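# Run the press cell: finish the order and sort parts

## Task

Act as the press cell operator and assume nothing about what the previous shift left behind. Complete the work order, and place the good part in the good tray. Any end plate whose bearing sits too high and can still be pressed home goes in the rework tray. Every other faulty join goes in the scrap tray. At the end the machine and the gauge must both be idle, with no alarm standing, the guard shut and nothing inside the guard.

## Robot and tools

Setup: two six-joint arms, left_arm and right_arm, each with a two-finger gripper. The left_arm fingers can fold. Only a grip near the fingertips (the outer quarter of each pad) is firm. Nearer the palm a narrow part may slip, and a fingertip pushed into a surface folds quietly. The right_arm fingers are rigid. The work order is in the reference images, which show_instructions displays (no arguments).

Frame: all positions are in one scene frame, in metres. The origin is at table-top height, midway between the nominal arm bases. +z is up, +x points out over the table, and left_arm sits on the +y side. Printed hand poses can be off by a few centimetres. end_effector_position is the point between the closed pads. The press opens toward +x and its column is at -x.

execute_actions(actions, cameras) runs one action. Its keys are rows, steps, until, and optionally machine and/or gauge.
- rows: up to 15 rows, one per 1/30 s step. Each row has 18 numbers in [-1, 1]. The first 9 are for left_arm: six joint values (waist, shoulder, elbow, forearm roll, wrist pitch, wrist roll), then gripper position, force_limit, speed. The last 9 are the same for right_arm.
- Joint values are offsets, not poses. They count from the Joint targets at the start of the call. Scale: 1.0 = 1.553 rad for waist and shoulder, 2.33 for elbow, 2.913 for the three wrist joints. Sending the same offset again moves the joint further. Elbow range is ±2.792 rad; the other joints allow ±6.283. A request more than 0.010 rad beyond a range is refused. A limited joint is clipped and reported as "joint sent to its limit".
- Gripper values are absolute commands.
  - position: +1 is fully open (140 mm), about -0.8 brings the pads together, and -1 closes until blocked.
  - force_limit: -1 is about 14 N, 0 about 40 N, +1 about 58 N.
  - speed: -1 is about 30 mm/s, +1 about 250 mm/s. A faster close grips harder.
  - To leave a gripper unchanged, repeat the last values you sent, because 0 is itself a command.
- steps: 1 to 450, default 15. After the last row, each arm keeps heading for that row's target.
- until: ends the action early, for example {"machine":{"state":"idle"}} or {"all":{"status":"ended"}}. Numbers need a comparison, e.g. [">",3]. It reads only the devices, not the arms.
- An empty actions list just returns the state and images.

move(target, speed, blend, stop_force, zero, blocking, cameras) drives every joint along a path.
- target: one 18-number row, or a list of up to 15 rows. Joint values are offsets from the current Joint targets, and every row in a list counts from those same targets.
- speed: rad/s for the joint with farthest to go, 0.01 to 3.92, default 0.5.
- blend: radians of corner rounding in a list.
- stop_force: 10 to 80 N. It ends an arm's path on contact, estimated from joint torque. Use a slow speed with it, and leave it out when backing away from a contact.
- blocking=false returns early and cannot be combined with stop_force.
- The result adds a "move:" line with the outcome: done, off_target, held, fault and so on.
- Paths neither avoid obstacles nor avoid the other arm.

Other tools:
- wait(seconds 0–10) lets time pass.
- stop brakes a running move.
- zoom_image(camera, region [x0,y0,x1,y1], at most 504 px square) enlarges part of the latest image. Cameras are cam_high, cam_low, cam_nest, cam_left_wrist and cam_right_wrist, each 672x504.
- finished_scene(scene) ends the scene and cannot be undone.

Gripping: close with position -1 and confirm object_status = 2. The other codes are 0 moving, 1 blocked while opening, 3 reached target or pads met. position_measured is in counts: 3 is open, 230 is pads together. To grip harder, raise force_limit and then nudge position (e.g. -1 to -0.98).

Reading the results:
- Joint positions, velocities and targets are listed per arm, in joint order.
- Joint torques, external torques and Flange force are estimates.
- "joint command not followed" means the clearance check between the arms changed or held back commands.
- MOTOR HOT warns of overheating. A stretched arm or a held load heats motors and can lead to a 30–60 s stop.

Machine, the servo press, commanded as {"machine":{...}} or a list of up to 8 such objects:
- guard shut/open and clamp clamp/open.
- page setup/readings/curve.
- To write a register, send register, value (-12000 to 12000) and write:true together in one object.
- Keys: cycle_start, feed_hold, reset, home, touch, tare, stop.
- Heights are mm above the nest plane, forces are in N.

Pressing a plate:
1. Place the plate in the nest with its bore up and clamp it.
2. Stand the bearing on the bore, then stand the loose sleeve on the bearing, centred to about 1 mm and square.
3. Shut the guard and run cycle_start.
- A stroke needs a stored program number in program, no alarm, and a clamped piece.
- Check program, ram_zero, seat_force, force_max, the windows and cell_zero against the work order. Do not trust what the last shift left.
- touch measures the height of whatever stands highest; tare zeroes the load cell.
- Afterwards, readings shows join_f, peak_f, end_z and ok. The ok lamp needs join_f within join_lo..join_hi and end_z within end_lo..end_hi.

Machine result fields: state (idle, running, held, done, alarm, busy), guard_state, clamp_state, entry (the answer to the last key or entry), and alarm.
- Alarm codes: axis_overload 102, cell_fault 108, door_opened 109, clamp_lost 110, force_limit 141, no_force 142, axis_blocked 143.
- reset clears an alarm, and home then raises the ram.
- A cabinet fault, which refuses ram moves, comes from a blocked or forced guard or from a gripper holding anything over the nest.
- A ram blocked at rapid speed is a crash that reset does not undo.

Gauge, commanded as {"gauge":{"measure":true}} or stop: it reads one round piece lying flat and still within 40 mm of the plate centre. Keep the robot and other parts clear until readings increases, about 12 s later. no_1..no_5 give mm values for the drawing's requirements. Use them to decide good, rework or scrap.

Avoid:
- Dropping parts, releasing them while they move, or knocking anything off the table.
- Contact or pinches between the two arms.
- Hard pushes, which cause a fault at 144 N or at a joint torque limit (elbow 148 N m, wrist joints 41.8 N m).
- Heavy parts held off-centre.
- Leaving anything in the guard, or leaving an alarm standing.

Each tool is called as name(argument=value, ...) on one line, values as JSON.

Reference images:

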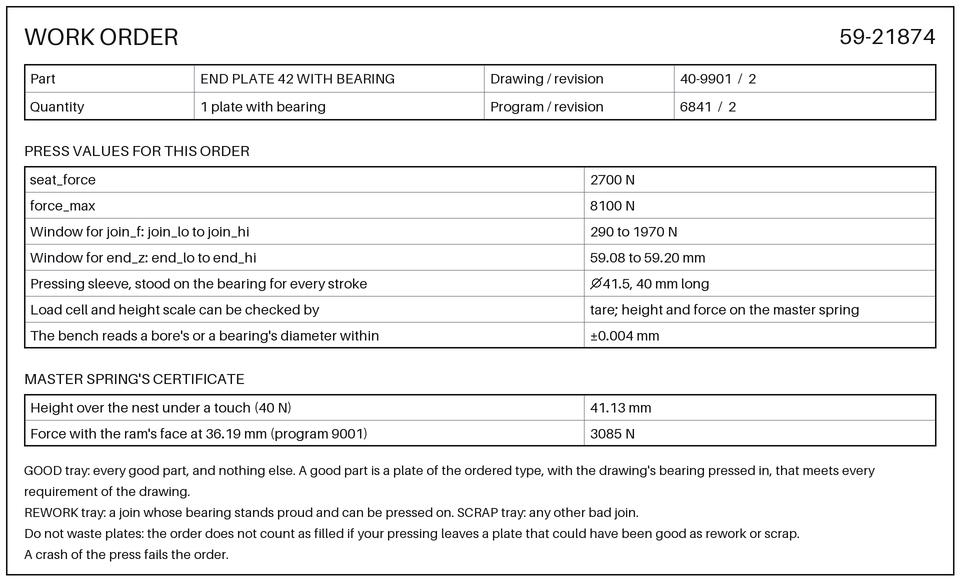

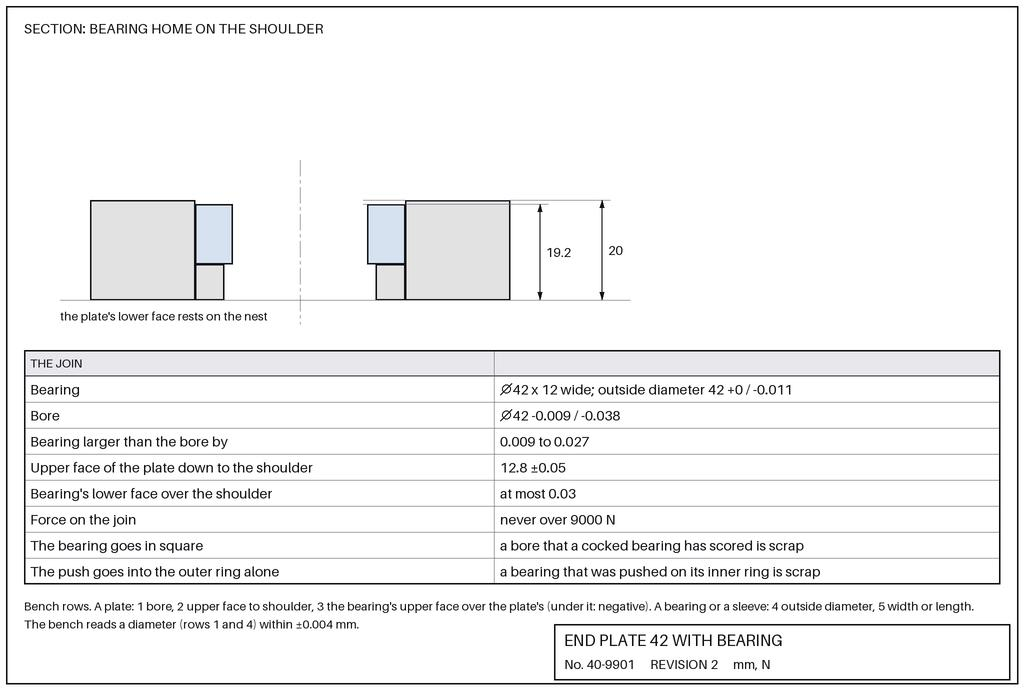

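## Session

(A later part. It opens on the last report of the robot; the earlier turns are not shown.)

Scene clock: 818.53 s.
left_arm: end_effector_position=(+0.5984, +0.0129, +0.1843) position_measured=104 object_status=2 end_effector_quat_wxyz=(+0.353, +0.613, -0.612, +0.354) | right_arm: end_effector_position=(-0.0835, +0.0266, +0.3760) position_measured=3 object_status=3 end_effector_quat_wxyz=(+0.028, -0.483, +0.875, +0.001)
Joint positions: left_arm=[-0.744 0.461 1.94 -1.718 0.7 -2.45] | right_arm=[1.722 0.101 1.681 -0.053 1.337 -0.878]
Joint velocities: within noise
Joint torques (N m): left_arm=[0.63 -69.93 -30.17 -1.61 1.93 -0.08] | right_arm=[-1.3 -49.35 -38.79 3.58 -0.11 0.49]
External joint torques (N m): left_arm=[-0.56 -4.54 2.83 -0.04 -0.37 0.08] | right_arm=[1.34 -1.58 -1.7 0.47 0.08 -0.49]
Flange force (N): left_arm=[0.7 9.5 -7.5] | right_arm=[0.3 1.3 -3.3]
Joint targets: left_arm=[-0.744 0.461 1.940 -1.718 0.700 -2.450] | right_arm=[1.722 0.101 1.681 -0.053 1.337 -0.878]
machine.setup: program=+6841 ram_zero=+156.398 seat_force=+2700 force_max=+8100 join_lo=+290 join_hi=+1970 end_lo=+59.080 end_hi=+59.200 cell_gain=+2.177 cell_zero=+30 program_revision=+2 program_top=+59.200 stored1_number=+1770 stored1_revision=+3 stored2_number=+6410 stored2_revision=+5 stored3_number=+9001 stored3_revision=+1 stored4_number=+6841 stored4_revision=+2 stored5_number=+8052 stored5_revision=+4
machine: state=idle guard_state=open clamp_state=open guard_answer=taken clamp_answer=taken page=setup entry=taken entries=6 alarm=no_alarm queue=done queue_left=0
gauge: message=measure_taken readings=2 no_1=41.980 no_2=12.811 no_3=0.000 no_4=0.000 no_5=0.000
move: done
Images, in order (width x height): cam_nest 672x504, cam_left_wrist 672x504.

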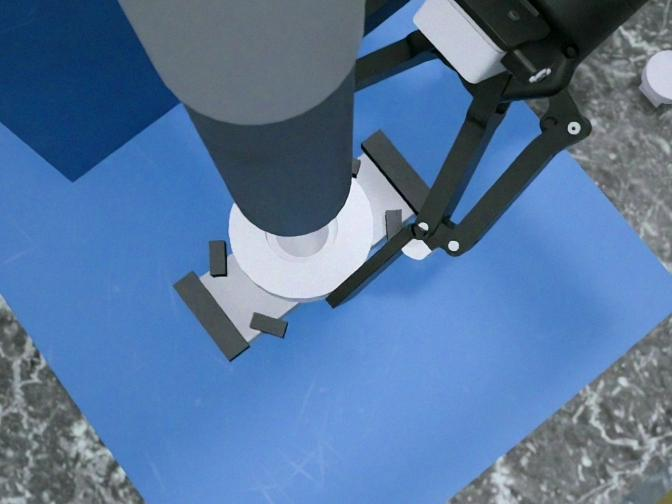

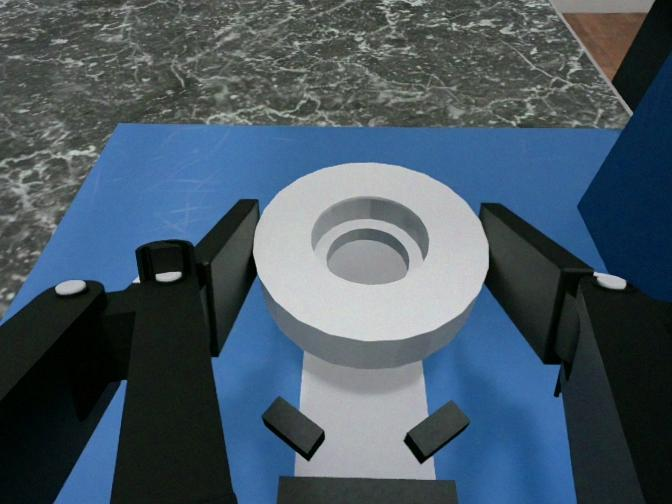

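move(target=[0,0.0413,0.0076,-0.0321,0.0055,0.0422,-1,0,-1,0,0,0,0,0,0,1,1,1], speed=0.04, stop_force=12, cameras=["cam_left_wrist","cam_nest"])

execute_actions(actions=[{"rows":[[0,0,0,0,0,0,0.5,0,-1,0,0,0,0,0,0,1,1,1]],"steps":50}], cameras=["cam_left_wrist"])

Scene clock: 825.50 s.
left_arm: end_effector_position=(+0.5983, +0.0125, +0.1444) position_measured=104 object_status=2 end_effector_quat_wxyz=(+0.353, +0.613, -0.612, +0.354) | right_arm: end_effector_position=(-0.0835, +0.0266, +0.3760) position_measured=3 object_status=3 end_effector_quat_wxyz=(+0.028, -0.483, +0.875, +0.001)
Joint positions: left_arm=[-0.744 0.514 1.954 -1.796 0.714 -2.348] | right_arm=[1.722 0.101 1.681 -0.053 1.337 -0.878]
Joint velocities: within noise
Joint torques (N m): left_arm=[-4.85 -54.73 -22.64 -0.39 -1.42 -0.34] | right_arm=[-1.02 -48.88 -38.99 3.55 -0.11 0.49]
External joint torques (N m): left_arm=[4.72 -22.14 -2.38 -1.35 3.17 0.34] | right_arm=[1.03 -2.17 -1.72 0.52 0.07 -0.49]
Flange force (N): left_arm=[12.8 11.3 -30.3] | right_arm=[0.7 0.3 -3.5]
Joint targets: left_arm=[-0.744 0.514 1.954 -1.796 0.714 -2.348] | right_arm=[1.722 0.101 1.681 -0.053 1.337 -0.878]
machine.setup: program=+6841 ram_zero=+156.398 seat_force=+2700 force_max=+8100 join_lo=+290 join_hi=+1970 end_lo=+59.080 end_hi=+59.200 cell_gain=+2.177 cell_zero=+30 program_revision=+2 program_top=+59.200 stored1_number=+1770 stored1_revision=+3 stored2_number=+6410 stored2_revision=+5 stored3_number=+9001 stored3_revision=+1 stored4_number=+6841 stored4_revision=+2 stored5_number=+8052 stored5_revision=+4
machine: state=idle guard_state=open clamp_state=open guard_answer=taken clamp_answer=taken page=setup entry=taken entries=6 alarm=no_alarm queue=done queue_left=0
gauge: message=measure_taken readings=2 no_1=41.980 no_2=12.811 no_3=0.000 no_4=0.000 no_5=0.000
move: contact (left_arm); left_arm: the wrist roll is farthest, 0.021 rad from its target
Images, in order (width x height): cam_nest 672x504, cam_left_wrist 672x504.

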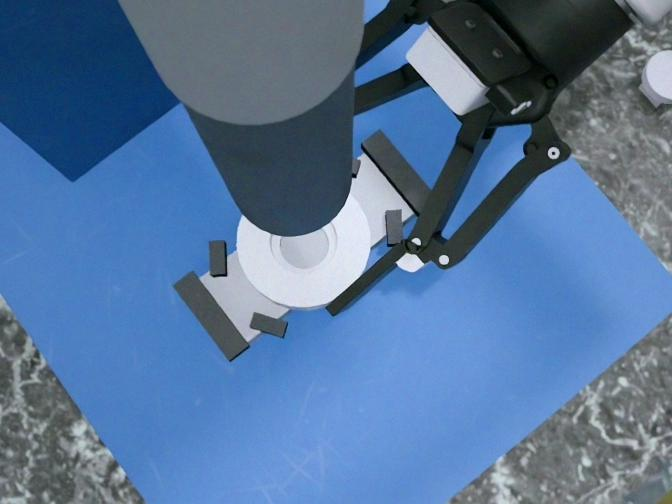

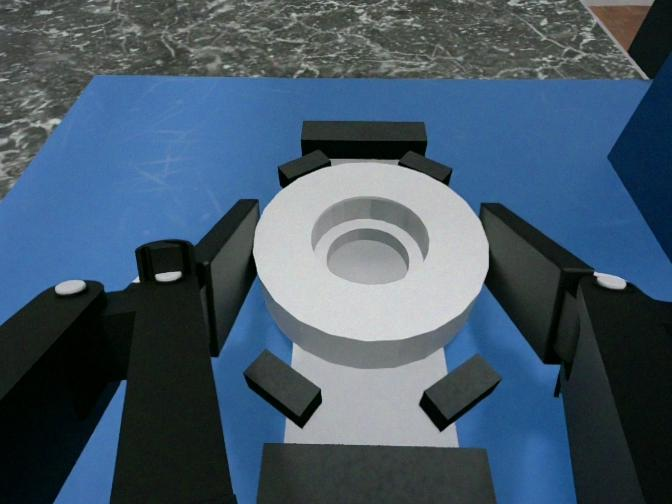

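Scene clock: 827.37 s.
left_arm: end_effector_position=(+0.5983, +0.0125, +0.1444) position_measured=66 object_status=3 end_effector_quat_wxyz=(+0.353, +0.613, -0.612, +0.354) | right_arm: end_effector_position=(-0.0835, +0.0266, +0.3760) position_measured=3 object_status=3 end_effector_quat_wxyz=(+0.028, -0.483, +0.875, +0.001)
Joint positions: left_arm=[-0.744 0.514 1.954 -1.796 0.714 -2.348] | right_arm=[1.722 0.101 1.681 -0.053 1.337 -0.878]
Joint velocities: within noise
Joint torques (N m): left_arm=[0.48 -71.04 -26.36 -1.51 1.73 -0.13] | right_arm=[-0.62 -49.24 -38.8 3.6 -0.09 0.52]
External joint torques (N m): left_arm=[-0.6 -5.79 1.35 -0.23 0.01 0.13] | right_arm=[0.65 -1.66 -1.69 0.45 0.06 -0.52]
Flange force (N): left_arm=[3.3 8.2 -7.7] | right_arm=[-0.3 0.3 -3.2]
Joint targets: left_arm=[-0.744 0.514 1.954 -1.796 0.714 -2.348] | right_arm=[1.722 0.101 1.681 -0.053 1.337 -0.878]
machine.setup: program=+6841 ram_zero=+156.398 seat_force=+2700 force_max=+8100 join_lo=+290 join_hi=+1970 end_lo=+59.080 end_hi=+59.200 cell_gain=+2.177 cell_zero=+30 program_revision=+2 program_top=+59.200 stored1_number=+1770 stored1_revision=+3 stored2_number=+6410 stored2_revision=+5 stored3_number=+9001 stored3_revision=+1 stored4_number=+6841 stored4_revision=+2 stored5_number=+8052 stored5_revision=+4
machine: state=idle guard_state=open clamp_state=open guard_answer=taken clamp_answer=taken page=setup entry=taken entries=6 alarm=no_alarm queue=done queue_left=0
gauge: message=measure_taken readings=2 no_1=41.980 no_2=12.811 no_3=0.000 no_4=0.000 no_5=0.000
Images, in order (width x height): cam_left_wrist 672x504.

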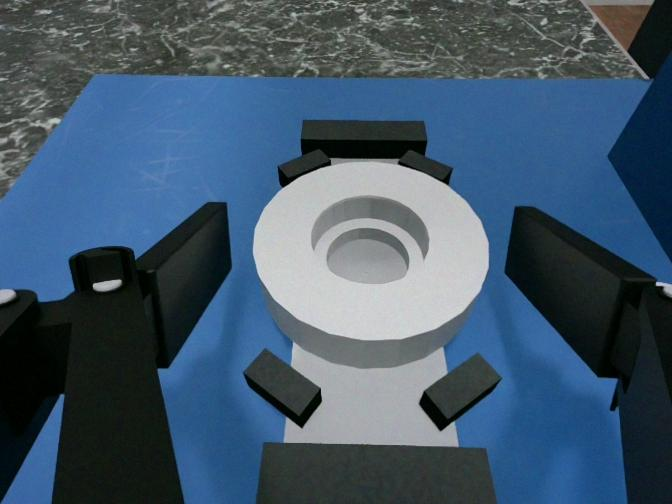

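move(target=[[0.1857,-0.1807,0.0612,0.1212,0.0642,-0.0694,0.5,0,-1,0,0,0,0,0,0,1,1,1],[0.4854,0.0046,0.0899,0.1349,0.1885,0.1016,0.5,0,-1,0,0,0,0,0,0,1,1,1]], speed=[0.2,0.5], blend=[0.08,0], cameras=[])

execute_actions(actions=[{"machine":{"clamp":"clamp"},"steps":60}], cameras=["cam_left_wrist","cam_low","cam_nest"])

zoom_image(camera="cam_low", region=[500, 200, 672, 330])

Scene clock: 853.33 s.
left_arm: end_effector_position=(+0.6477, +0.4455, +0.1300) position_measured=66 object_status=3 end_effector_quat_wxyz=(+0.405, +0.581, -0.578, +0.406) | right_arm: end_effector_position=(-0.0835, +0.0266, +0.3760) position_measured=3 object_status=3 end_effector_quat_wxyz=(+0.028, -0.483, +0.875, +0.001)
Joint positions: left_arm=[0.01 0.521 2.164 -1.403 1.263 -2.052] | right_arm=[1.722 0.101 1.681 -0.053 1.337 -0.878]
Joint velocities: within noise
Joint torques (N m): left_arm=[-0.32 -61.92 -17.01 -0.66 2.46 -0.07] | right_arm=[-1.32 -49.37 -39.03 3.64 -0.06 0.53]
External joint torques (N m): left_arm=[0.19 -5.47 2.11 -0.18 -0.13 0.07] | right_arm=[1.36 -1.67 -1.56 0.42 0.03 -0.53]
Flange force (N): left_arm=[8.7 8.9 -2.4] | right_arm=[0.6 1.1 -3.0]
Joint targets: left_arm=[0.010 0.521 2.164 -1.403 1.263 -2.052] | right_arm=[1.722 0.101 1.681 -0.053 1.337 -0.878]
machine.setup: program=+6841 ram_zero=+156.398 seat_force=+2700 force_max=+8100 join_lo=+290 join_hi=+1970 end_lo=+59.080 end_hi=+59.200 cell_gain=+2.177 cell_zero=+30 program_revision=+2 program_top=+59.200 stored1_number=+1770 stored1_revision=+3 stored2_number=+6410 stored2_revision=+5 stored3_number=+9001 stored3_revision=+1 stored4_number=+6841 stored4_revision=+2 stored5_number=+8052 stored5_revision=+4
machine: state=idle guard_state=open clamp_state=open guard_answer=taken clamp_answer=taken page=setup entry=taken entries=6 alarm=no_alarm queue=done queue_left=0
gauge: message=measure_taken readings=2 no_1=41.980 no_2=12.811 no_3=0.000 no_4=0.000 no_5=0.000
move: done
No camera images: "cameras" was empty.

Scene clock: 855.53 s.
left_arm: end_effector_position=(+0.6477, +0.4455, +0.1299) position_measured=66 object_status=3 end_effector_quat_wxyz=(+0.405, +0.581, -0.578, +0.406) | right_arm: end_effector_position=(-0.0835, +0.0266, +0.3760) position_measured=3 object_status=3 end_effector_quat_wxyz=(+0.028, -0.483, +0.875, +0.001)
Joint positions: left_arm=[0.01 0.521 2.164 -1.403 1.263 -2.052] | right_arm=[1.722 0.101 1.681 -0.053 1.337 -0.878]
Joint velocities: within noise
Joint torques (N m): left_arm=[0.27 -62.24 -16.95 -0.6 2.33 -0.08] | right_arm=[-0.78 -49.17 -38.76 3.59 -0.03 0.53]
External joint torques (N m): left_arm=[-0.4 -5.31 2.06 -0.25 0.01 0.08] | right_arm=[0.8 -1.66 -1.68 0.45 0 -0.53]
Flange force (N): left_arm=[8.8 8.7 -1.4] | right_arm=[-0.1 0.5 -3.1]
Joint targets: left_arm=[0.010 0.521 2.164 -1.403 1.263 -2.052] | right_arm=[1.722 0.101 1.681 -0.053 1.337 -0.878]
Tool commands: left_gripper/position=+0.5 left_gripper/force_limit=+0.0 left_gripper/speed=-1.0 right_gripper/position=+1.0 right_gripper/force_limit=+1.0 right_gripper/speed=+1.0
machine.setup: program=+6841 ram_zero=+156.398 seat_force=+2700 force_max=+8100 join_lo=+290 join_hi=+1970 end_lo=+59.080 end_hi=+59.200 cell_gain=+2.177 cell_zero=+30 program_revision=+2 program_top=+59.200 stored1_number=+1770 stored1_revision=+3 stored2_number=+6410 stored2_revision=+5 stored3_number=+9001 stored3_revision=+1 stored4_number=+6841 stored4_revision=+2 stored5_number=+8052 stored5_revision=+4
machine: state=idle guard_state=open clamp_state=clamped guard_answer=taken clamp_answer=taken page=setup entry=taken entries=6 alarm=no_alarm queue=done queue_left=0
gauge: message=measure_taken readings=2 no_1=41.980 no_2=12.811 no_3=0.000 no_4=0.000 no_5=0.000
Images, in order (width x height): cam_low 672x504, cam_nest 672x504, cam_left_wrist 672x504.

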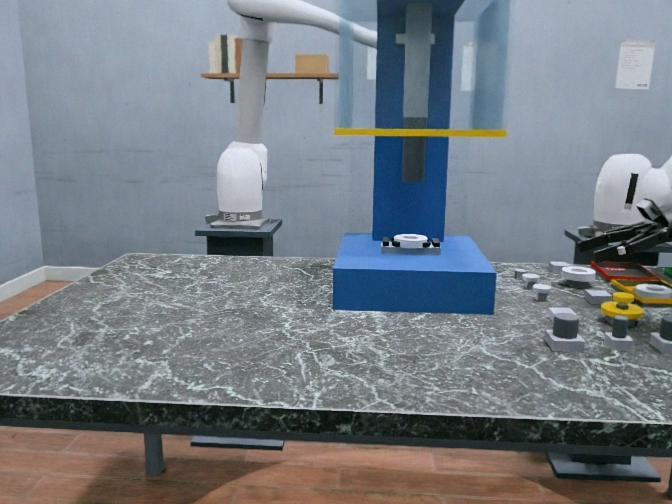

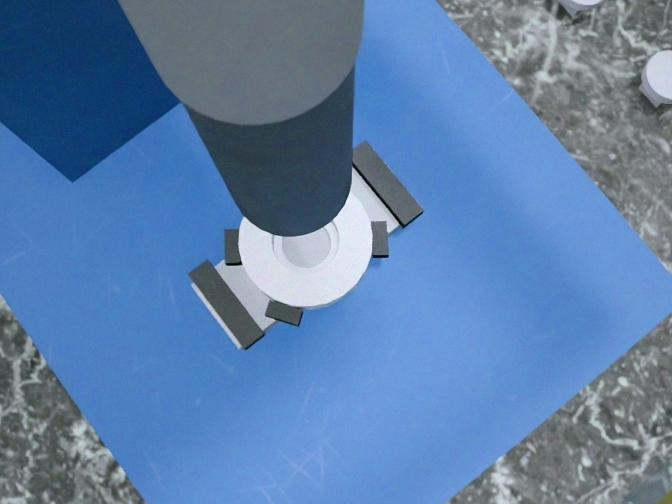

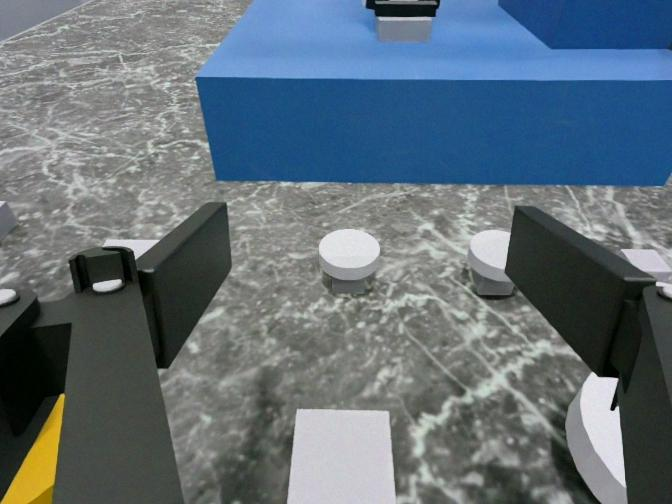

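Scaled by 2.930 from the camera's 672x504 image, which has a finer 960x720 frame.

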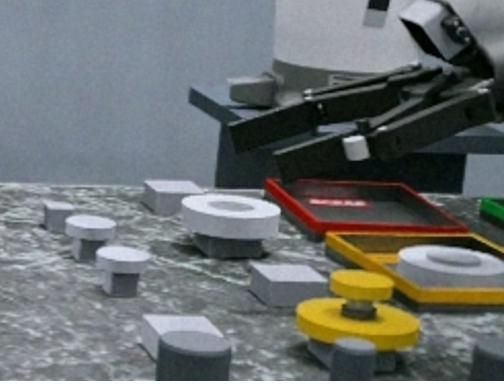

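move(target=[-0.0785,0.0874,-0.002,-0.054,-0.02,0.0458,0.1,0,-1,0,0,0,0,0,0,1,1,1], speed=0.2, cameras=["cam_left_wrist","cam_low"])

zoom_image(camera="cam_low", region=[500, 220, 672, 330])

Scene clock: 870.60 s.
left_arm: end_effector_position=(+0.6510, +0.3775, +0.0552) position_measured=117 object_status=0 end_effector_quat_wxyz=(+0.405, +0.581, -0.578, +0.406) | right_arm: end_effector_position=(-0.0835, +0.0266, +0.3760) position_measured=3 object_status=3 end_effector_quat_wxyz=(+0.028, -0.483, +0.875, +0.001)
Joint positions: left_arm=[-0.112 0.657 2.159 -1.561 1.204 -1.919] | right_arm=[1.722 0.101 1.681 -0.053 1.337 -0.878]
Joint velocities: within noise
Joint torques (N m): left_arm=[0.16 -67.83 -11.98 -0.6 2.5 -0.12] | right_arm=[-1.09 -49.56 -39 3.59 -0.11 0.51]
External joint torques (N m): left_arm=[-0.26 -6.53 2.11 -0.24 0 0.12] | right_arm=[1.1 -1.28 -1.47 0.45 0.08 -0.51]
Flange force (N): left_arm=[11.3 8.5 -3.7] | right_arm=[0.0 1.1 -2.8]
Joint targets: left_arm=[-0.112 0.657 2.159 -1.561 1.205 -1.919] | right_arm=[1.722 0.101 1.681 -0.053 1.337 -0.878]
machine.setup: program=+6841 ram_zero=+156.398 seat_force=+2700 force_max=+8100 join_lo=+290 join_hi=+1970 end_lo=+59.080 end_hi=+59.200 cell_gain=+2.177 cell_zero=+30 program_revision=+2 program_top=+59.200 stored1_number=+1770 stored1_revision=+3 stored2_number=+6410 stored2_revision=+5 stored3_number=+9001 stored3_revision=+1 stored4_number=+6841 stored4_revision=+2 stored5_number=+8052 stored5_revision=+4
machine: state=idle guard_state=open clamp_state=clamped guard_answer=taken clamp_answer=taken page=setup entry=taken entries=6 alarm=no_alarm queue=done queue_left=0
gauge: message=measure_taken readings=2 no_1=41.980 no_2=12.811 no_3=0.000 no_4=0.000 no_5=0.000
move: done
Images, in order (width x height): cam_low 672x504, cam_left_wrist 672x504.

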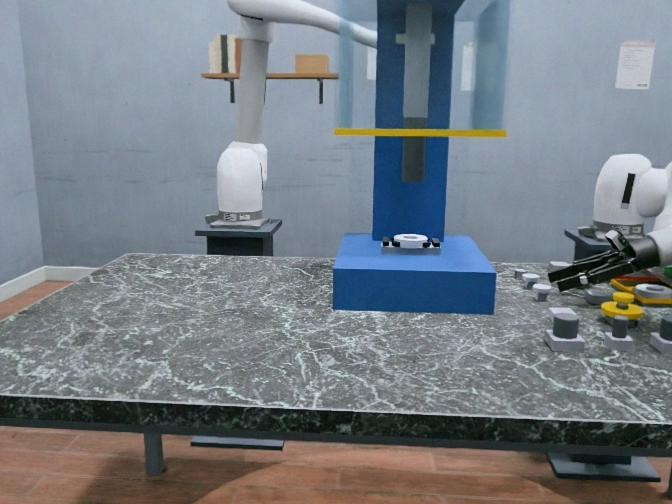

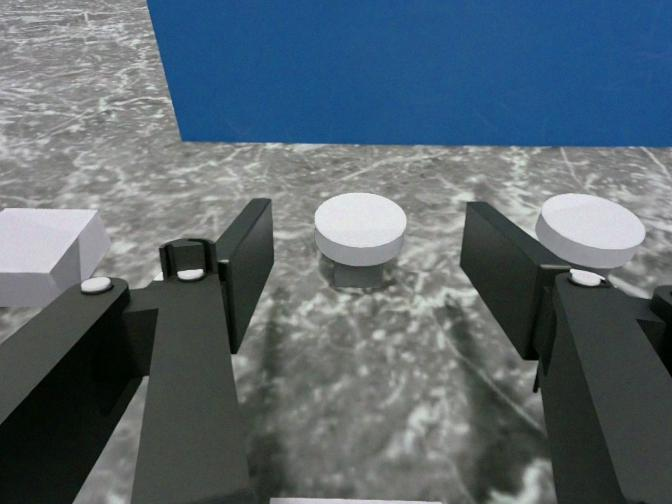

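Scaled by 2.930 from the camera's 672x504 image, which has a finer 960x720 frame.

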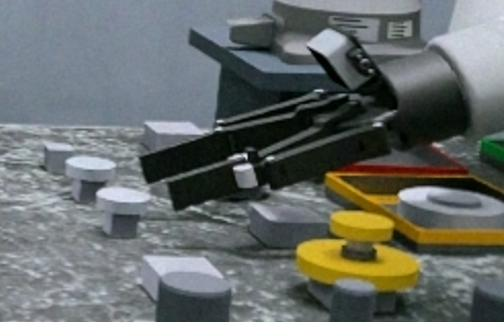

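move(target=[-0.022,0.0138,-0.0018,-0.0134,-0.0036,0.0064,0.1,0,-1,0,0,0,0,0,0,1,1,1], speed=0.05, stop_force=15, cameras=["cam_left_wrist","cam_low"])

zoom_image(camera="cam_low", region=[500, 240, 600, 330])

Scene clock: 883.37 s.
left_arm: end_effector_position=(+0.6510, +0.3583, +0.0439) position_measured=117 object_status=3 end_effector_quat_wxyz=(+0.405, +0.581, -0.578, +0.406) | right_arm: end_effector_position=(-0.0835, +0.0266, +0.3760) position_measured=3 object_status=3 end_effector_quat_wxyz=(+0.028, -0.483, +0.875, +0.001)
Joint positions: left_arm=[-0.146 0.679 2.155 -1.6 1.194 -1.9] | right_arm=[1.722 0.101 1.681 -0.053 1.337 -0.878]
Joint velocities: within noise
Joint torques (N m): left_arm=[0.17 -69.5 -11.06 -0.66 2.47 -0.13] | right_arm=[-1.17 -49.3 -38.95 3.59 -0.09 0.48]
External joint torques (N m): left_arm=[-0.21 -5.96 1.96 -0.17 0.04 0.13] | right_arm=[1.18 -1.47 -1.48 0.45 0.06 -0.48]
Flange force (N): left_arm=[10.3 7.7 -3.7] | right_arm=[0.3 1.0 -2.9]
Joint targets: left_arm=[-0.146 0.679 2.155 -1.600 1.194 -1.900] | right_arm=[1.722 0.101 1.681 -0.053 1.337 -0.878]
machine.setup: program=+6841 ram_zero=+156.398 seat_force=+2700 force_max=+8100 join_lo=+290 join_hi=+1970 end_lo=+59.080 end_hi=+59.200 cell_gain=+2.177 cell_zero=+30 program_revision=+2 program_top=+59.200 stored1_number=+1770 stored1_revision=+3 stored2_number=+6410 stored2_revision=+5 stored3_number=+9001 stored3_revision=+1 stored4_number=+6841 stored4_revision=+2 stored5_number=+8052 stored5_revision=+4
machine: state=idle guard_state=open clamp_state=clamped guard_answer=taken clamp_answer=taken page=setup entry=taken entries=6 alarm=no_alarm queue=done queue_left=0
gauge: message=measure_taken readings=2 no_1=41.980 no_2=12.811 no_3=0.000 no_4=0.000 no_5=0.000
move: done
Images, in order (width x height): cam_low 672x504, cam_left_wrist 672x504.

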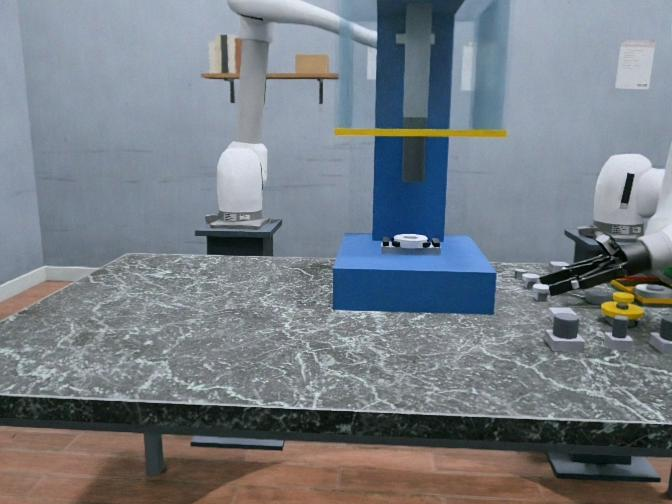

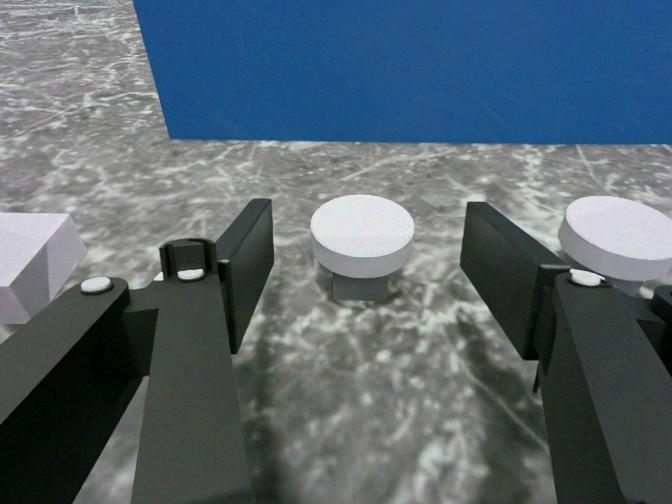

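Scaled by 5.040 from the camera's 672x504 image, which has a finer 960x720 frame.

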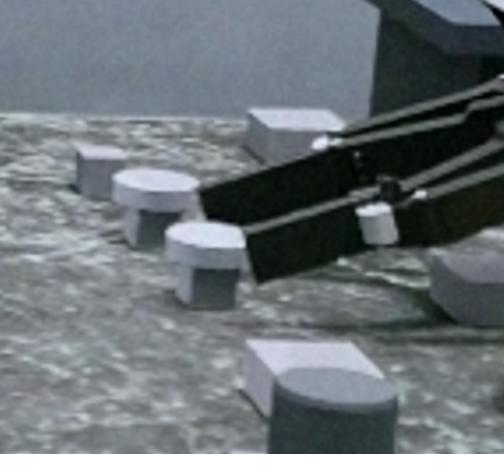

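move(target=[-0.0283,-0.0017,-0.002,-0.0135,-0.0048,-0.0025,0.1,0,-1,0,0,0,0,0,0,1,1,1], speed=0.05, stop_force=15, cameras=["cam_left_wrist","cam_low"])

zoom_image(camera="cam_low", region=[500, 240, 600, 330])

Scene clock: 899.87 s.
left_arm: end_effector_position=(+0.6511, +0.3334, +0.0462) position_measured=117 object_status=3 end_effector_quat_wxyz=(+0.405, +0.581, -0.578, +0.406) | right_arm: end_effector_position=(-0.0835, +0.0266, +0.3760) position_measured=3 object_status=3 end_effector_quat_wxyz=(+0.028, -0.483, +0.875, +0.001)
Joint positions: left_arm=[-0.19 0.676 2.15 -1.639 1.18 -1.907] | right_arm=[1.722 0.101 1.681 -0.053 1.337 -0.878]
Joint velocities: within noise
Joint torques (N m): left_arm=[0.53 -69.36 -11.75 -0.74 2.54 -0.15] | right_arm=[-1.28 -49.01 -38.84 3.6 -0.09 0.49]
External joint torques (N m): left_arm=[-0.59 -6.53 2.25 -0.15 -0.03 0.15] | right_arm=[1.3 -2.06 -1.85 0.47 0.05 -0.49]
Flange force (N): left_arm=[11.3 8.8 -3.9] | right_arm=[0.6 0.9 -3.6]
Joint targets: left_arm=[-0.190 0.676 2.150 -1.639 1.180 -1.907] | right_arm=[1.722 0.101 1.681 -0.053 1.337 -0.878]
machine.setup: program=+6841 ram_zero=+156.398 seat_force=+2700 force_max=+8100 join_lo=+290 join_hi=+1970 end_lo=+59.080 end_hi=+59.200 cell_gain=+2.177 cell_zero=+30 program_revision=+2 program_top=+59.200 stored1_number=+1770 stored1_revision=+3 stored2_number=+6410 stored2_revision=+5 stored3_number=+9001 stored3_revision=+1 stored4_number=+6841 stored4_revision=+2 stored5_number=+8052 stored5_revision=+4
machine: state=idle guard_state=open clamp_state=clamped guard_answer=taken clamp_answer=taken page=setup entry=taken entries=6 alarm=no_alarm queue=done queue_left=0
gauge: message=measure_taken readings=2 no_1=41.980 no_2=12.811 no_3=0.000 no_4=0.000 no_5=0.000
move: done
Images, in order (width x height): cam_low 672x504, cam_left_wrist 672x504.

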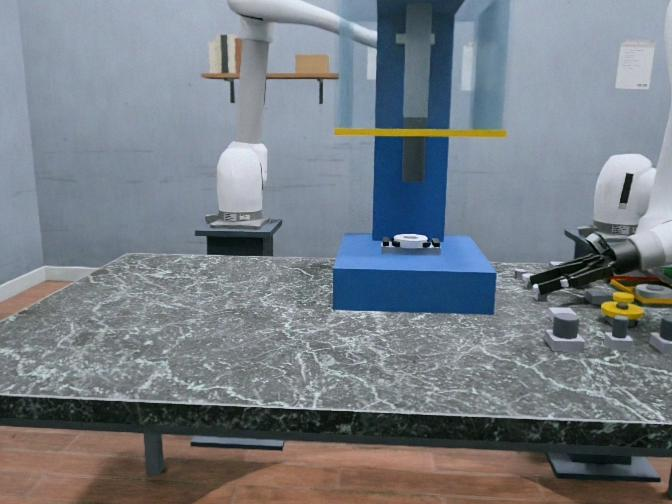

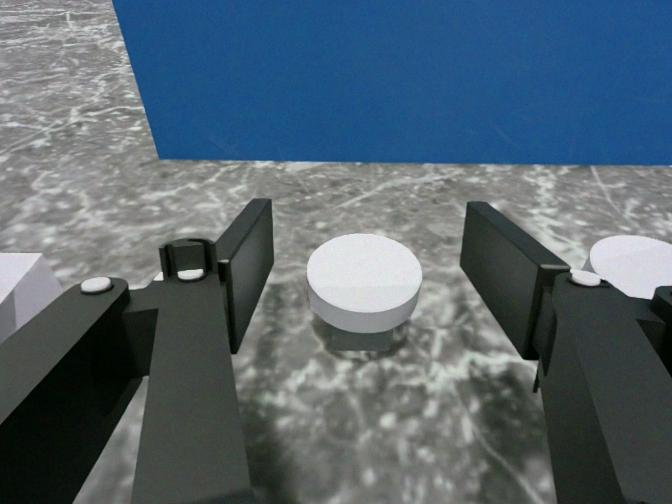

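Scaled by 5.040 from the camera's 672x504 image, which has a finer 960x720 frame.

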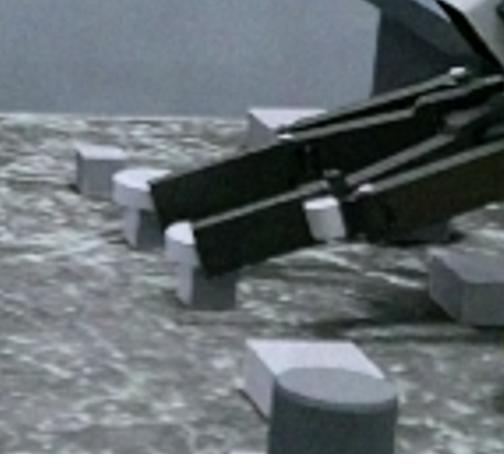

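execute_actions(actions=[{"rows":[[0,0,0,0,0,0,-1,0,-1,0,0,0,0,0,0,1,1,1]],"steps":100}], cameras=["cam_left_wrist","cam_low"])

zoom_image(camera="cam_low", region=[500, 240, 600, 330])

Scene clock: 908.77 s.
left_arm: end_effector_position=(+0.6511, +0.3334, +0.0462) position_measured=170 object_status=2 end_effector_quat_wxyz=(+0.405, +0.581, -0.578, +0.406) | right_arm: end_effector_position=(-0.0835, +0.0266, +0.3760) position_measured=3 object_status=3 end_effector_quat_wxyz=(+0.028, -0.483, +0.875, +0.001)
Joint positions: left_arm=[-0.19 0.676 2.15 -1.639 1.18 -1.907] | right_arm=[1.722 0.101 1.681 -0.053 1.337 -0.878]
Joint velocities: within noise
Joint torques (N m): left_arm=[-0.85 -68.78 -11.17 -0.37 2.2 -0.09] | right_arm=[-0.88 -49.1 -38.78 3.57 -0.04 0.46]
External joint torques (N m): left_arm=[0.72 -6.87 1.72 -0.53 0.33 0.09] | right_arm=[0.89 -1.64 -1.7 0.47 0.01 -0.46]
Flange force (N): left_arm=[11.0 7.7 -5.7] | right_arm=[0.0 0.7 -3.1]
Joint targets: left_arm=[-0.190 0.676 2.150 -1.639 1.180 -1.907] | right_arm=[1.722 0.101 1.681 -0.053 1.337 -0.878]
machine.setup: program=+6841 ram_zero=+156.398 seat_force=+2700 force_max=+8100 join_lo=+290 join_hi=+1970 end_lo=+59.080 end_hi=+59.200 cell_gain=+2.177 cell_zero=+30 program_revision=+2 program_top=+59.200 stored1_number=+1770 stored1_revision=+3 stored2_number=+6410 stored2_revision=+5 stored3_number=+9001 stored3_revision=+1 stored4_number=+6841 stored4_revision=+2 stored5_number=+8052 stored5_revision=+4
machine: state=idle guard_state=open clamp_state=clamped guard_answer=taken clamp_answer=taken page=setup entry=taken entries=6 alarm=no_alarm queue=done queue_left=0
gauge: message=measure_taken readings=2 no_1=41.980 no_2=12.811 no_3=0.000 no_4=0.000 no_5=0.000
Images, in order (width x height): cam_low 672x504, cam_left_wrist 672x504.

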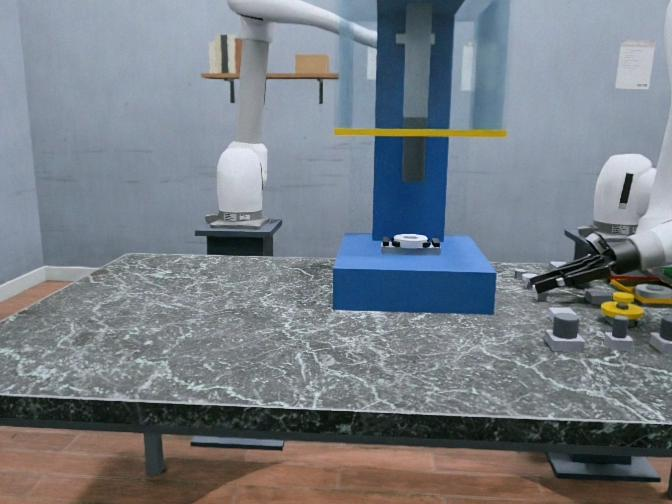

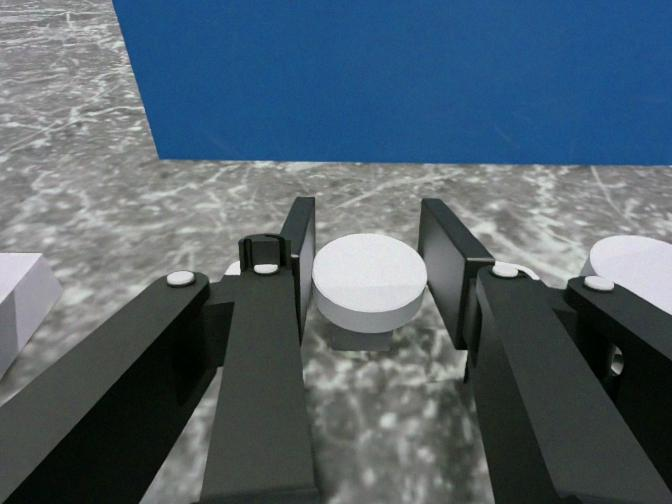

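Scaled by 5.040 from the camera's 672x504 image, which has a finer 960x720 frame.

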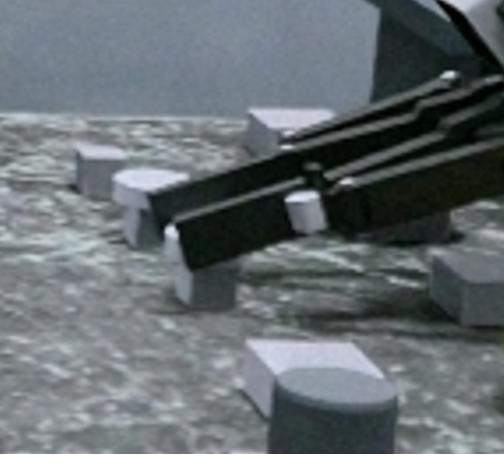

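move(target=[[0.1288,-0.0994,0.0059,0.0808,0.0283,-0.0496,-1,0,-1,0,0,0,0,0,0,1,1,1],[0.1028,-0.2393,0.1458,-0.5289,-0.1054,0.1203,-1,0,-1,0,0,0,0,0,0,1,1,1],[0.1073,-0.0628,0.0605,-0.5254,-0.0796,0.1183,-1,0,-1,0,0,0,0,0,0,1,1,1]], speed=[0.15,0.5,0.3], blend=[0.05,0.05,0], cameras=["cam_left_wrist"])

move(target=[0,0.0427,-0.0018,0.0004,0.0214,-0.0007,-1,0,-1,0,0,0,0,0,0,1,1,1], speed=0.02, stop_force=10, cameras=["cam_left_wrist","cam_high"])

Scene clock: 938.60 s.
left_arm: end_effector_position=(+0.8935, +0.7422, +0.0743) position_measured=170 object_status=2 end_effector_quat_wxyz=(-0.001, +0.820, +0.002, +0.573) | right_arm: end_effector_position=(-0.0835, +0.0266, +0.3760) position_measured=3 object_status=3 end_effector_quat_wxyz=(+0.028, -0.483, +0.875, +0.001)
Joint positions: left_arm=[-0.023 0.578 2.291 -3.169 0.948 -1.563] | right_arm=[1.722 0.101 1.681 -0.053 1.337 -0.878]
Joint velocities: within noise
Joint torques (N m): left_arm=[0.15 -67.02 -16.79 -0.93 2.91 -0.1] | right_arm=[-1.17 -49.59 -38.76 3.6 -0.06 0.47]
External joint torques (N m): left_arm=[-0.24 -5.04 2.49 -0.23 -0.25 0.1] | right_arm=[1.18 -1.33 -1.81 0.45 0.03 -0.47]
Flange force (N): left_arm=[7.9 1.4 -10.7] | right_arm=[-0.2 1.6 -3.2]
Joint targets: left_arm=[-0.023 0.578 2.291 -3.169 0.948 -1.563] | right_arm=[1.722 0.101 1.681 -0.053 1.337 -0.878]
machine.setup: program=+6841 ram_zero=+156.398 seat_force=+2700 force_max=+8100 join_lo=+290 join_hi=+1970 end_lo=+59.080 end_hi=+59.200 cell_gain=+2.177 cell_zero=+30 program_revision=+2 program_top=+59.200 stored1_number=+1770 stored1_revision=+3 stored2_number=+6410 stored2_revision=+5 stored3_number=+9001 stored3_revision=+1 stored4_number=+6841 stored4_revision=+2 stored5_number=+8052 stored5_revision=+4
machine: state=idle guard_state=open clamp_state=clamped guard_answer=taken clamp_answer=taken page=setup entry=taken entries=6 alarm=no_alarm queue=done queue_left=0
gauge: message=measure_taken readings=2 no_1=41.980 no_2=12.811 no_3=0.000 no_4=0.000 no_5=0.000
move: done
Images, in order (width x height): cam_left_wrist 672x504.

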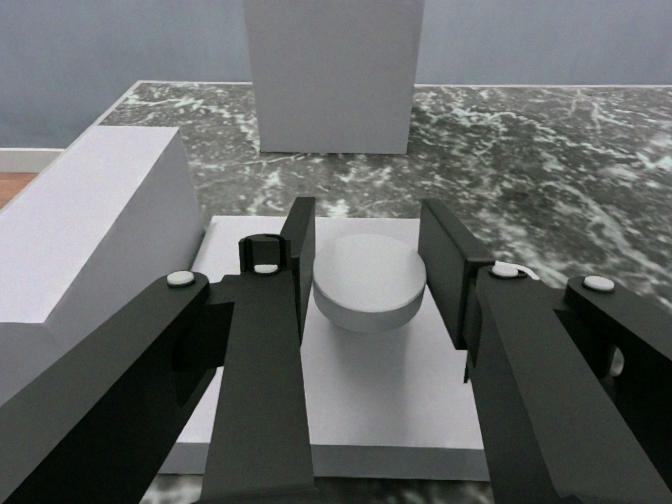

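Scene clock: 942.23 s.
left_arm: end_effector_position=(+0.8938, +0.7422, +0.0485) position_measured=170 object_status=2 end_effector_quat_wxyz=(-0.001, +0.819, +0.002, +0.573) | right_arm: end_effector_position=(-0.0835, +0.0266, +0.3760) position_measured=3 object_status=3 end_effector_quat_wxyz=(+0.028, -0.483, +0.875, +0.001)
Joint positions: left_arm=[-0.023 0.633 2.288 -3.168 1 -1.565] | right_arm=[1.722 0.101 1.681 -0.053 1.337 -0.878]
Joint velocities: within noise
Joint torques (N m): left_arm=[-0.27 -51.65 -11.53 -0.7 -3.77 -0.11] | right_arm=[-1.13 -48.89 -38.65 3.52 -0.11 0.47]
External joint torques (N m): left_arm=[0.16 -23.01 -0.57 -0.23 6.43 0.11] | right_arm=[1.15 -2 -1.85 0.53 0.08 -0.47]
Flange force (N): left_arm=[27.1 1.2 -29.9] | right_arm=[0.4 0.8 -3.6]
Joint targets: left_arm=[-0.023 0.633 2.288 -3.168 1.000 -1.565] | right_arm=[1.722 0.101 1.681 -0.053 1.337 -0.878]
machine.setup: program=+6841 ram_zero=+156.398 seat_force=+2700 force_max=+8100 join_lo=+290 join_hi=+1970 end_lo=+59.080 end_hi=+59.200 cell_gain=+2.177 cell_zero=+30 program_revision=+2 program_top=+59.200 stored1_number=+1770 stored1_revision=+3 stored2_number=+6410 stored2_revision=+5 stored3_number=+9001 stored3_revision=+1 stored4_number=+6841 stored4_revision=+2 stored5_number=+8052 stored5_revision=+4
machine: state=idle guard_state=open clamp_state=clamped guard_answer=taken clamp_answer=taken page=setup entry=taken entries=6 alarm=no_alarm queue=done queue_left=0
gauge: message=measure_taken readings=2 no_1=41.980 no_2=12.811 no_3=0.000 no_4=0.000 no_5=0.000
move: contact (left_arm); left_arm: the shoulder is farthest, 0.012 rad from its target
Images, in order (width x height): cam_high 672x504, cam_left_wrist 672x504.

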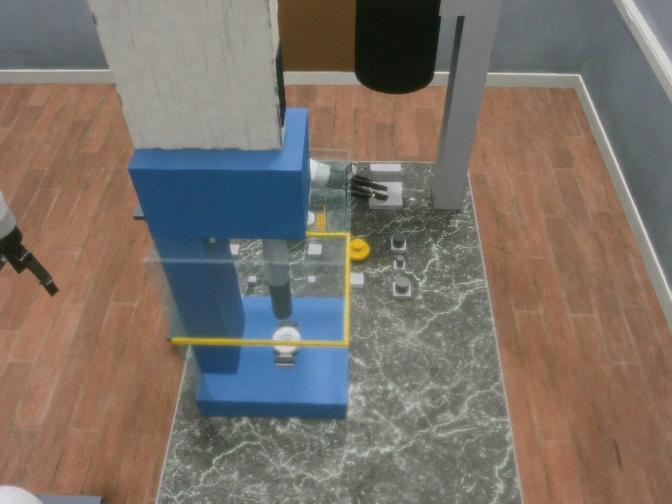

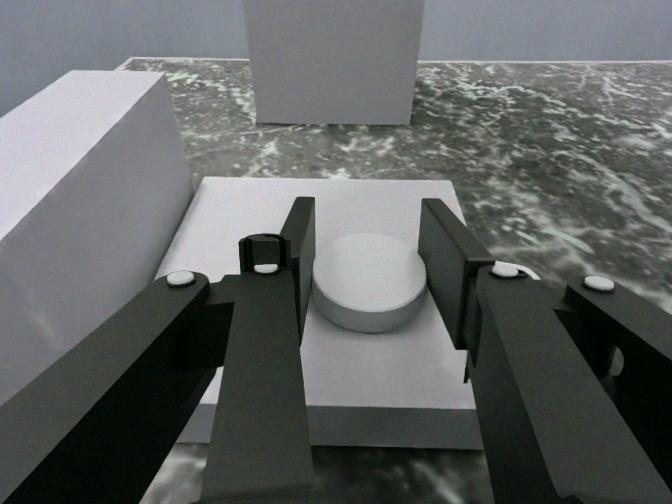

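execute_actions(actions=[{"rows":[[0,0,0,0,0,0,0.1,0,-1,0,0,0,0,0,0,1,1,1]],"steps":50}], cameras=["cam_left_wrist"])

move(target=[-0.0573,-0.5344,0.1077,-0.1222,-0.253,0.1061,0.1,0,-1,0,0,0,0,0,0,1,1,1], speed=0.4, cameras=["cam_left_wrist"])

execute_actions(actions=[{"gauge":{"measure":true},"steps":420,"until":{"gauge":{"readings":[">=",3]}}}], cameras=[])

Scene clock: 949.80 s.
left_arm: end_effector_position=(+0.8938, +0.7422, +0.0485) position_measured=117 object_status=3 end_effector_quat_wxyz=(-0.001, +0.819, +0.002, +0.573) | right_arm: end_effector_position=(-0.0835, +0.0266, +0.3760) position_measured=3 object_status=3 end_effector_quat_wxyz=(+0.028, -0.483, +0.875, +0.001)
Joint positions: left_arm=[-0.023 0.633 2.288 -3.168 1 -1.565] | right_arm=[1.722 0.101 1.681 -0.053 1.337 -0.878]
Joint velocities: within noise
Joint torques (N m): left_arm=[0.05 -68.51 -14.29 -0.77 2.65 -0.11] | right_arm=[-1.06 -48.99 -38.94 3.6 -0.09 0.5]
External joint torques (N m): left_arm=[-0.04 -6.21 2.08 -0.19 0 0.11] | right_arm=[1.08 -2.15 -1.81 0.47 0.05 -0.5]
Flange force (N): left_arm=[10.2 0.9 -11.0] | right_arm=[0.6 0.5 -3.5]
Joint targets: left_arm=[-0.023 0.633 2.288 -3.168 1.000 -1.565] | right_arm=[1.722 0.101 1.681 -0.053 1.337 -0.878]
machine.setup: program=+6841 ram_zero=+156.398 seat_force=+2700 force_max=+8100 join_lo=+290 join_hi=+1970 end_lo=+59.080 end_hi=+59.200 cell_gain=+2.177 cell_zero=+30 program_revision=+2 program_top=+59.200 stored1_number=+1770 stored1_revision=+3 stored2_number=+6410 stored2_revision=+5 stored3_number=+9001 stored3_revision=+1 stored4_number=+6841 stored4_revision=+2 stored5_number=+8052 stored5_revision=+4
machine: state=idle guard_state=open clamp_state=clamped guard_answer=taken clamp_answer=taken page=setup entry=taken entries=6 alarm=no_alarm queue=done queue_left=0
gauge: message=measure_taken readings=2 no_1=41.980 no_2=12.811 no_3=0.000 no_4=0.000 no_5=0.000
Images, in order (width x height): cam_left_wrist 672x504.

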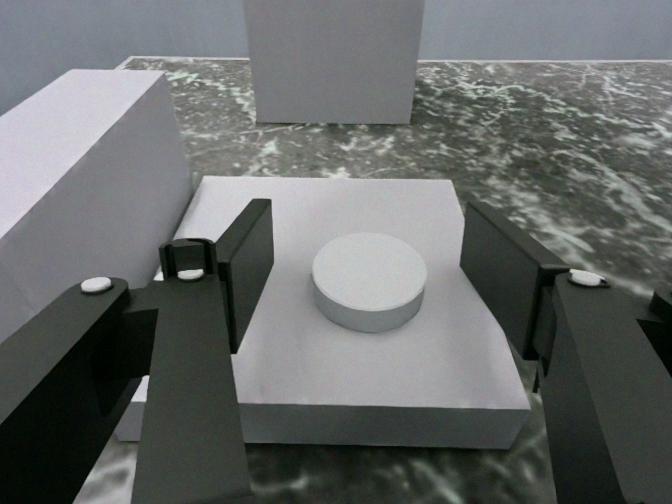

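Scene clock: 952.30 s.
left_arm: end_effector_position=(+0.6613, +0.7209, +0.2604) position_measured=117 object_status=3 end_effector_quat_wxyz=(-0.001, +0.866, +0.001, +0.500) | right_arm: end_effector_position=(-0.0835, +0.0266, +0.3760) position_measured=3 object_status=3 end_effector_quat_wxyz=(+0.028, -0.483, +0.875, +0.001)
Joint positions: left_arm=[-0.112 -0.197 2.539 -3.524 0.263 -1.256] | right_arm=[1.722 0.101 1.681 -0.053 1.337 -0.878]
Joint velocities: within noise
Joint torques (N m): left_arm=[-0.07 -11.08 -35.51 -2.53 2.38 -0.07] | right_arm=[-0.75 -49.09 -38.82 3.61 -0.1 0.47]
External joint torques (N m): left_arm=[0.01 -2.28 1.24 -0.19 -0.05 0.07] | right_arm=[0.79 -1.91 -1.68 0.44 0.08 -0.48]
Flange force (N): left_arm=[0.0 0.0 0.0] | right_arm=[0.2 0.3 -3.3]
Joint targets: left_arm=[-0.112 -0.197 2.539 -3.524 0.263 -1.256] | right_arm=[1.722 0.101 1.681 -0.053 1.337 -0.878]
machine.setup: program=+6841 ram_zero=+156.398 seat_force=+2700 force_max=+8100 join_lo=+290 join_hi=+1970 end_lo=+59.080 end_hi=+59.200 cell_gain=+2.177 cell_zero=+30 program_revision=+2 program_top=+59.200 stored1_number=+1770 stored1_revision=+3 stored2_number=+6410 stored2_revision=+5 stored3_number=+9001 stored3_revision=+1 stored4_number=+6841 stored4_revision=+2 stored5_number=+8052 stored5_revision=+4
machine: state=idle guard_state=open clamp_state=clamped guard_answer=taken clamp_answer=taken page=setup entry=taken entries=6 alarm=no_alarm queue=done queue_left=0
gauge: message=measure_taken readings=2 no_1=41.980 no_2=12.811 no_3=0.000 no_4=0.000 no_5=0.000
move: done
Images, in order (width x height): cam_left_wrist 672x504.

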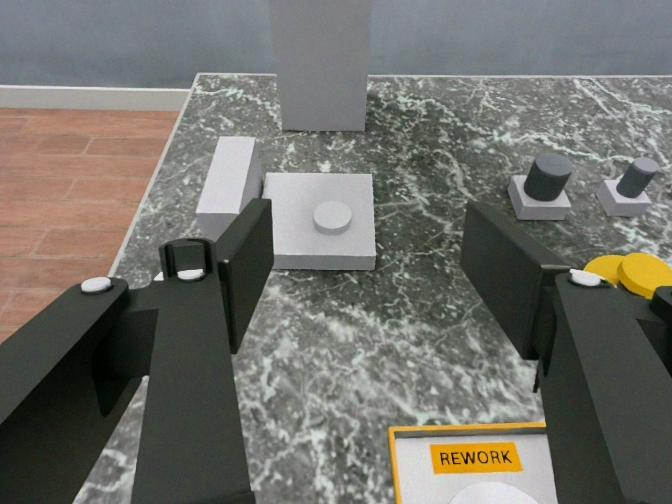

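Scene clock: 964.50 s.
left_arm: end_effector_position=(+0.6612, +0.7209, +0.2604) position_measured=117 object_status=3 end_effector_quat_wxyz=(-0.001, +0.866, +0.001, +0.500) | right_arm: end_effector_position=(-0.0835, +0.0266, +0.3760) position_measured=3 object_status=3 end_effector_quat_wxyz=(+0.028, -0.483, +0.875, +0.001)
Joint positions: left_arm=[-0.112 -0.197 2.539 -3.524 0.263 -1.256] | right_arm=[1.722 0.101 1.681 -0.053 1.337 -0.878]
Joint velocities: within noise
Joint torques (N m): left_arm=[0.27 -11.12 -35.48 -2.42 2.29 -0.09] | right_arm=[-1.04 -49.33 -38.92 3.56 -0.06 0.52]
External joint torques (N m): left_arm=[-0.32 -2.34 1.25 -0.3 0.03 0.09] | right_arm=[1.06 -1.63 -1.67 0.5 0.03 -0.53]
Flange force (N): left_arm=[0.0 0.0 0.0] | right_arm=[0.1 0.8 -3.1]
Joint targets: left_arm=[-0.112 -0.197 2.539 -3.524 0.263 -1.256] | right_arm=[1.722 0.101 1.681 -0.053 1.337 -0.878]
Tool commands: left_gripper/position=+0.1 left_gripper/force_limit=+0.0 left_gripper/speed=-1.0 right_gripper/position=+1.0 right_gripper/force_limit=+1.0 right_gripper/speed=+1.0
machine.setup: program=+6841 ram_zero=+156.398 seat_force=+2700 force_max=+8100 join_lo=+290 join_hi=+1970 end_lo=+59.080 end_hi=+59.200 cell_gain=+2.177 cell_zero=+30 program_revision=+2 program_top=+59.200 stored1_number=+1770 stored1_revision=+3 stored2_number=+6410 stored2_revision=+5 stored3_number=+9001 stored3_revision=+1 stored4_number=+6841 stored4_revision=+2 stored5_number=+8052 stored5_revision=+4
machine: state=idle guard_state=open clamp_state=clamped guard_answer=taken clamp_answer=taken page=setup entry=taken entries=6 alarm=no_alarm queue=done queue_left=0
gauge: message=measure_taken readings=3 no_1=0.000 no_2=0.000 no_3=0.000 no_4=41.995 no_5=11.999
No camera images: "cameras" was empty.


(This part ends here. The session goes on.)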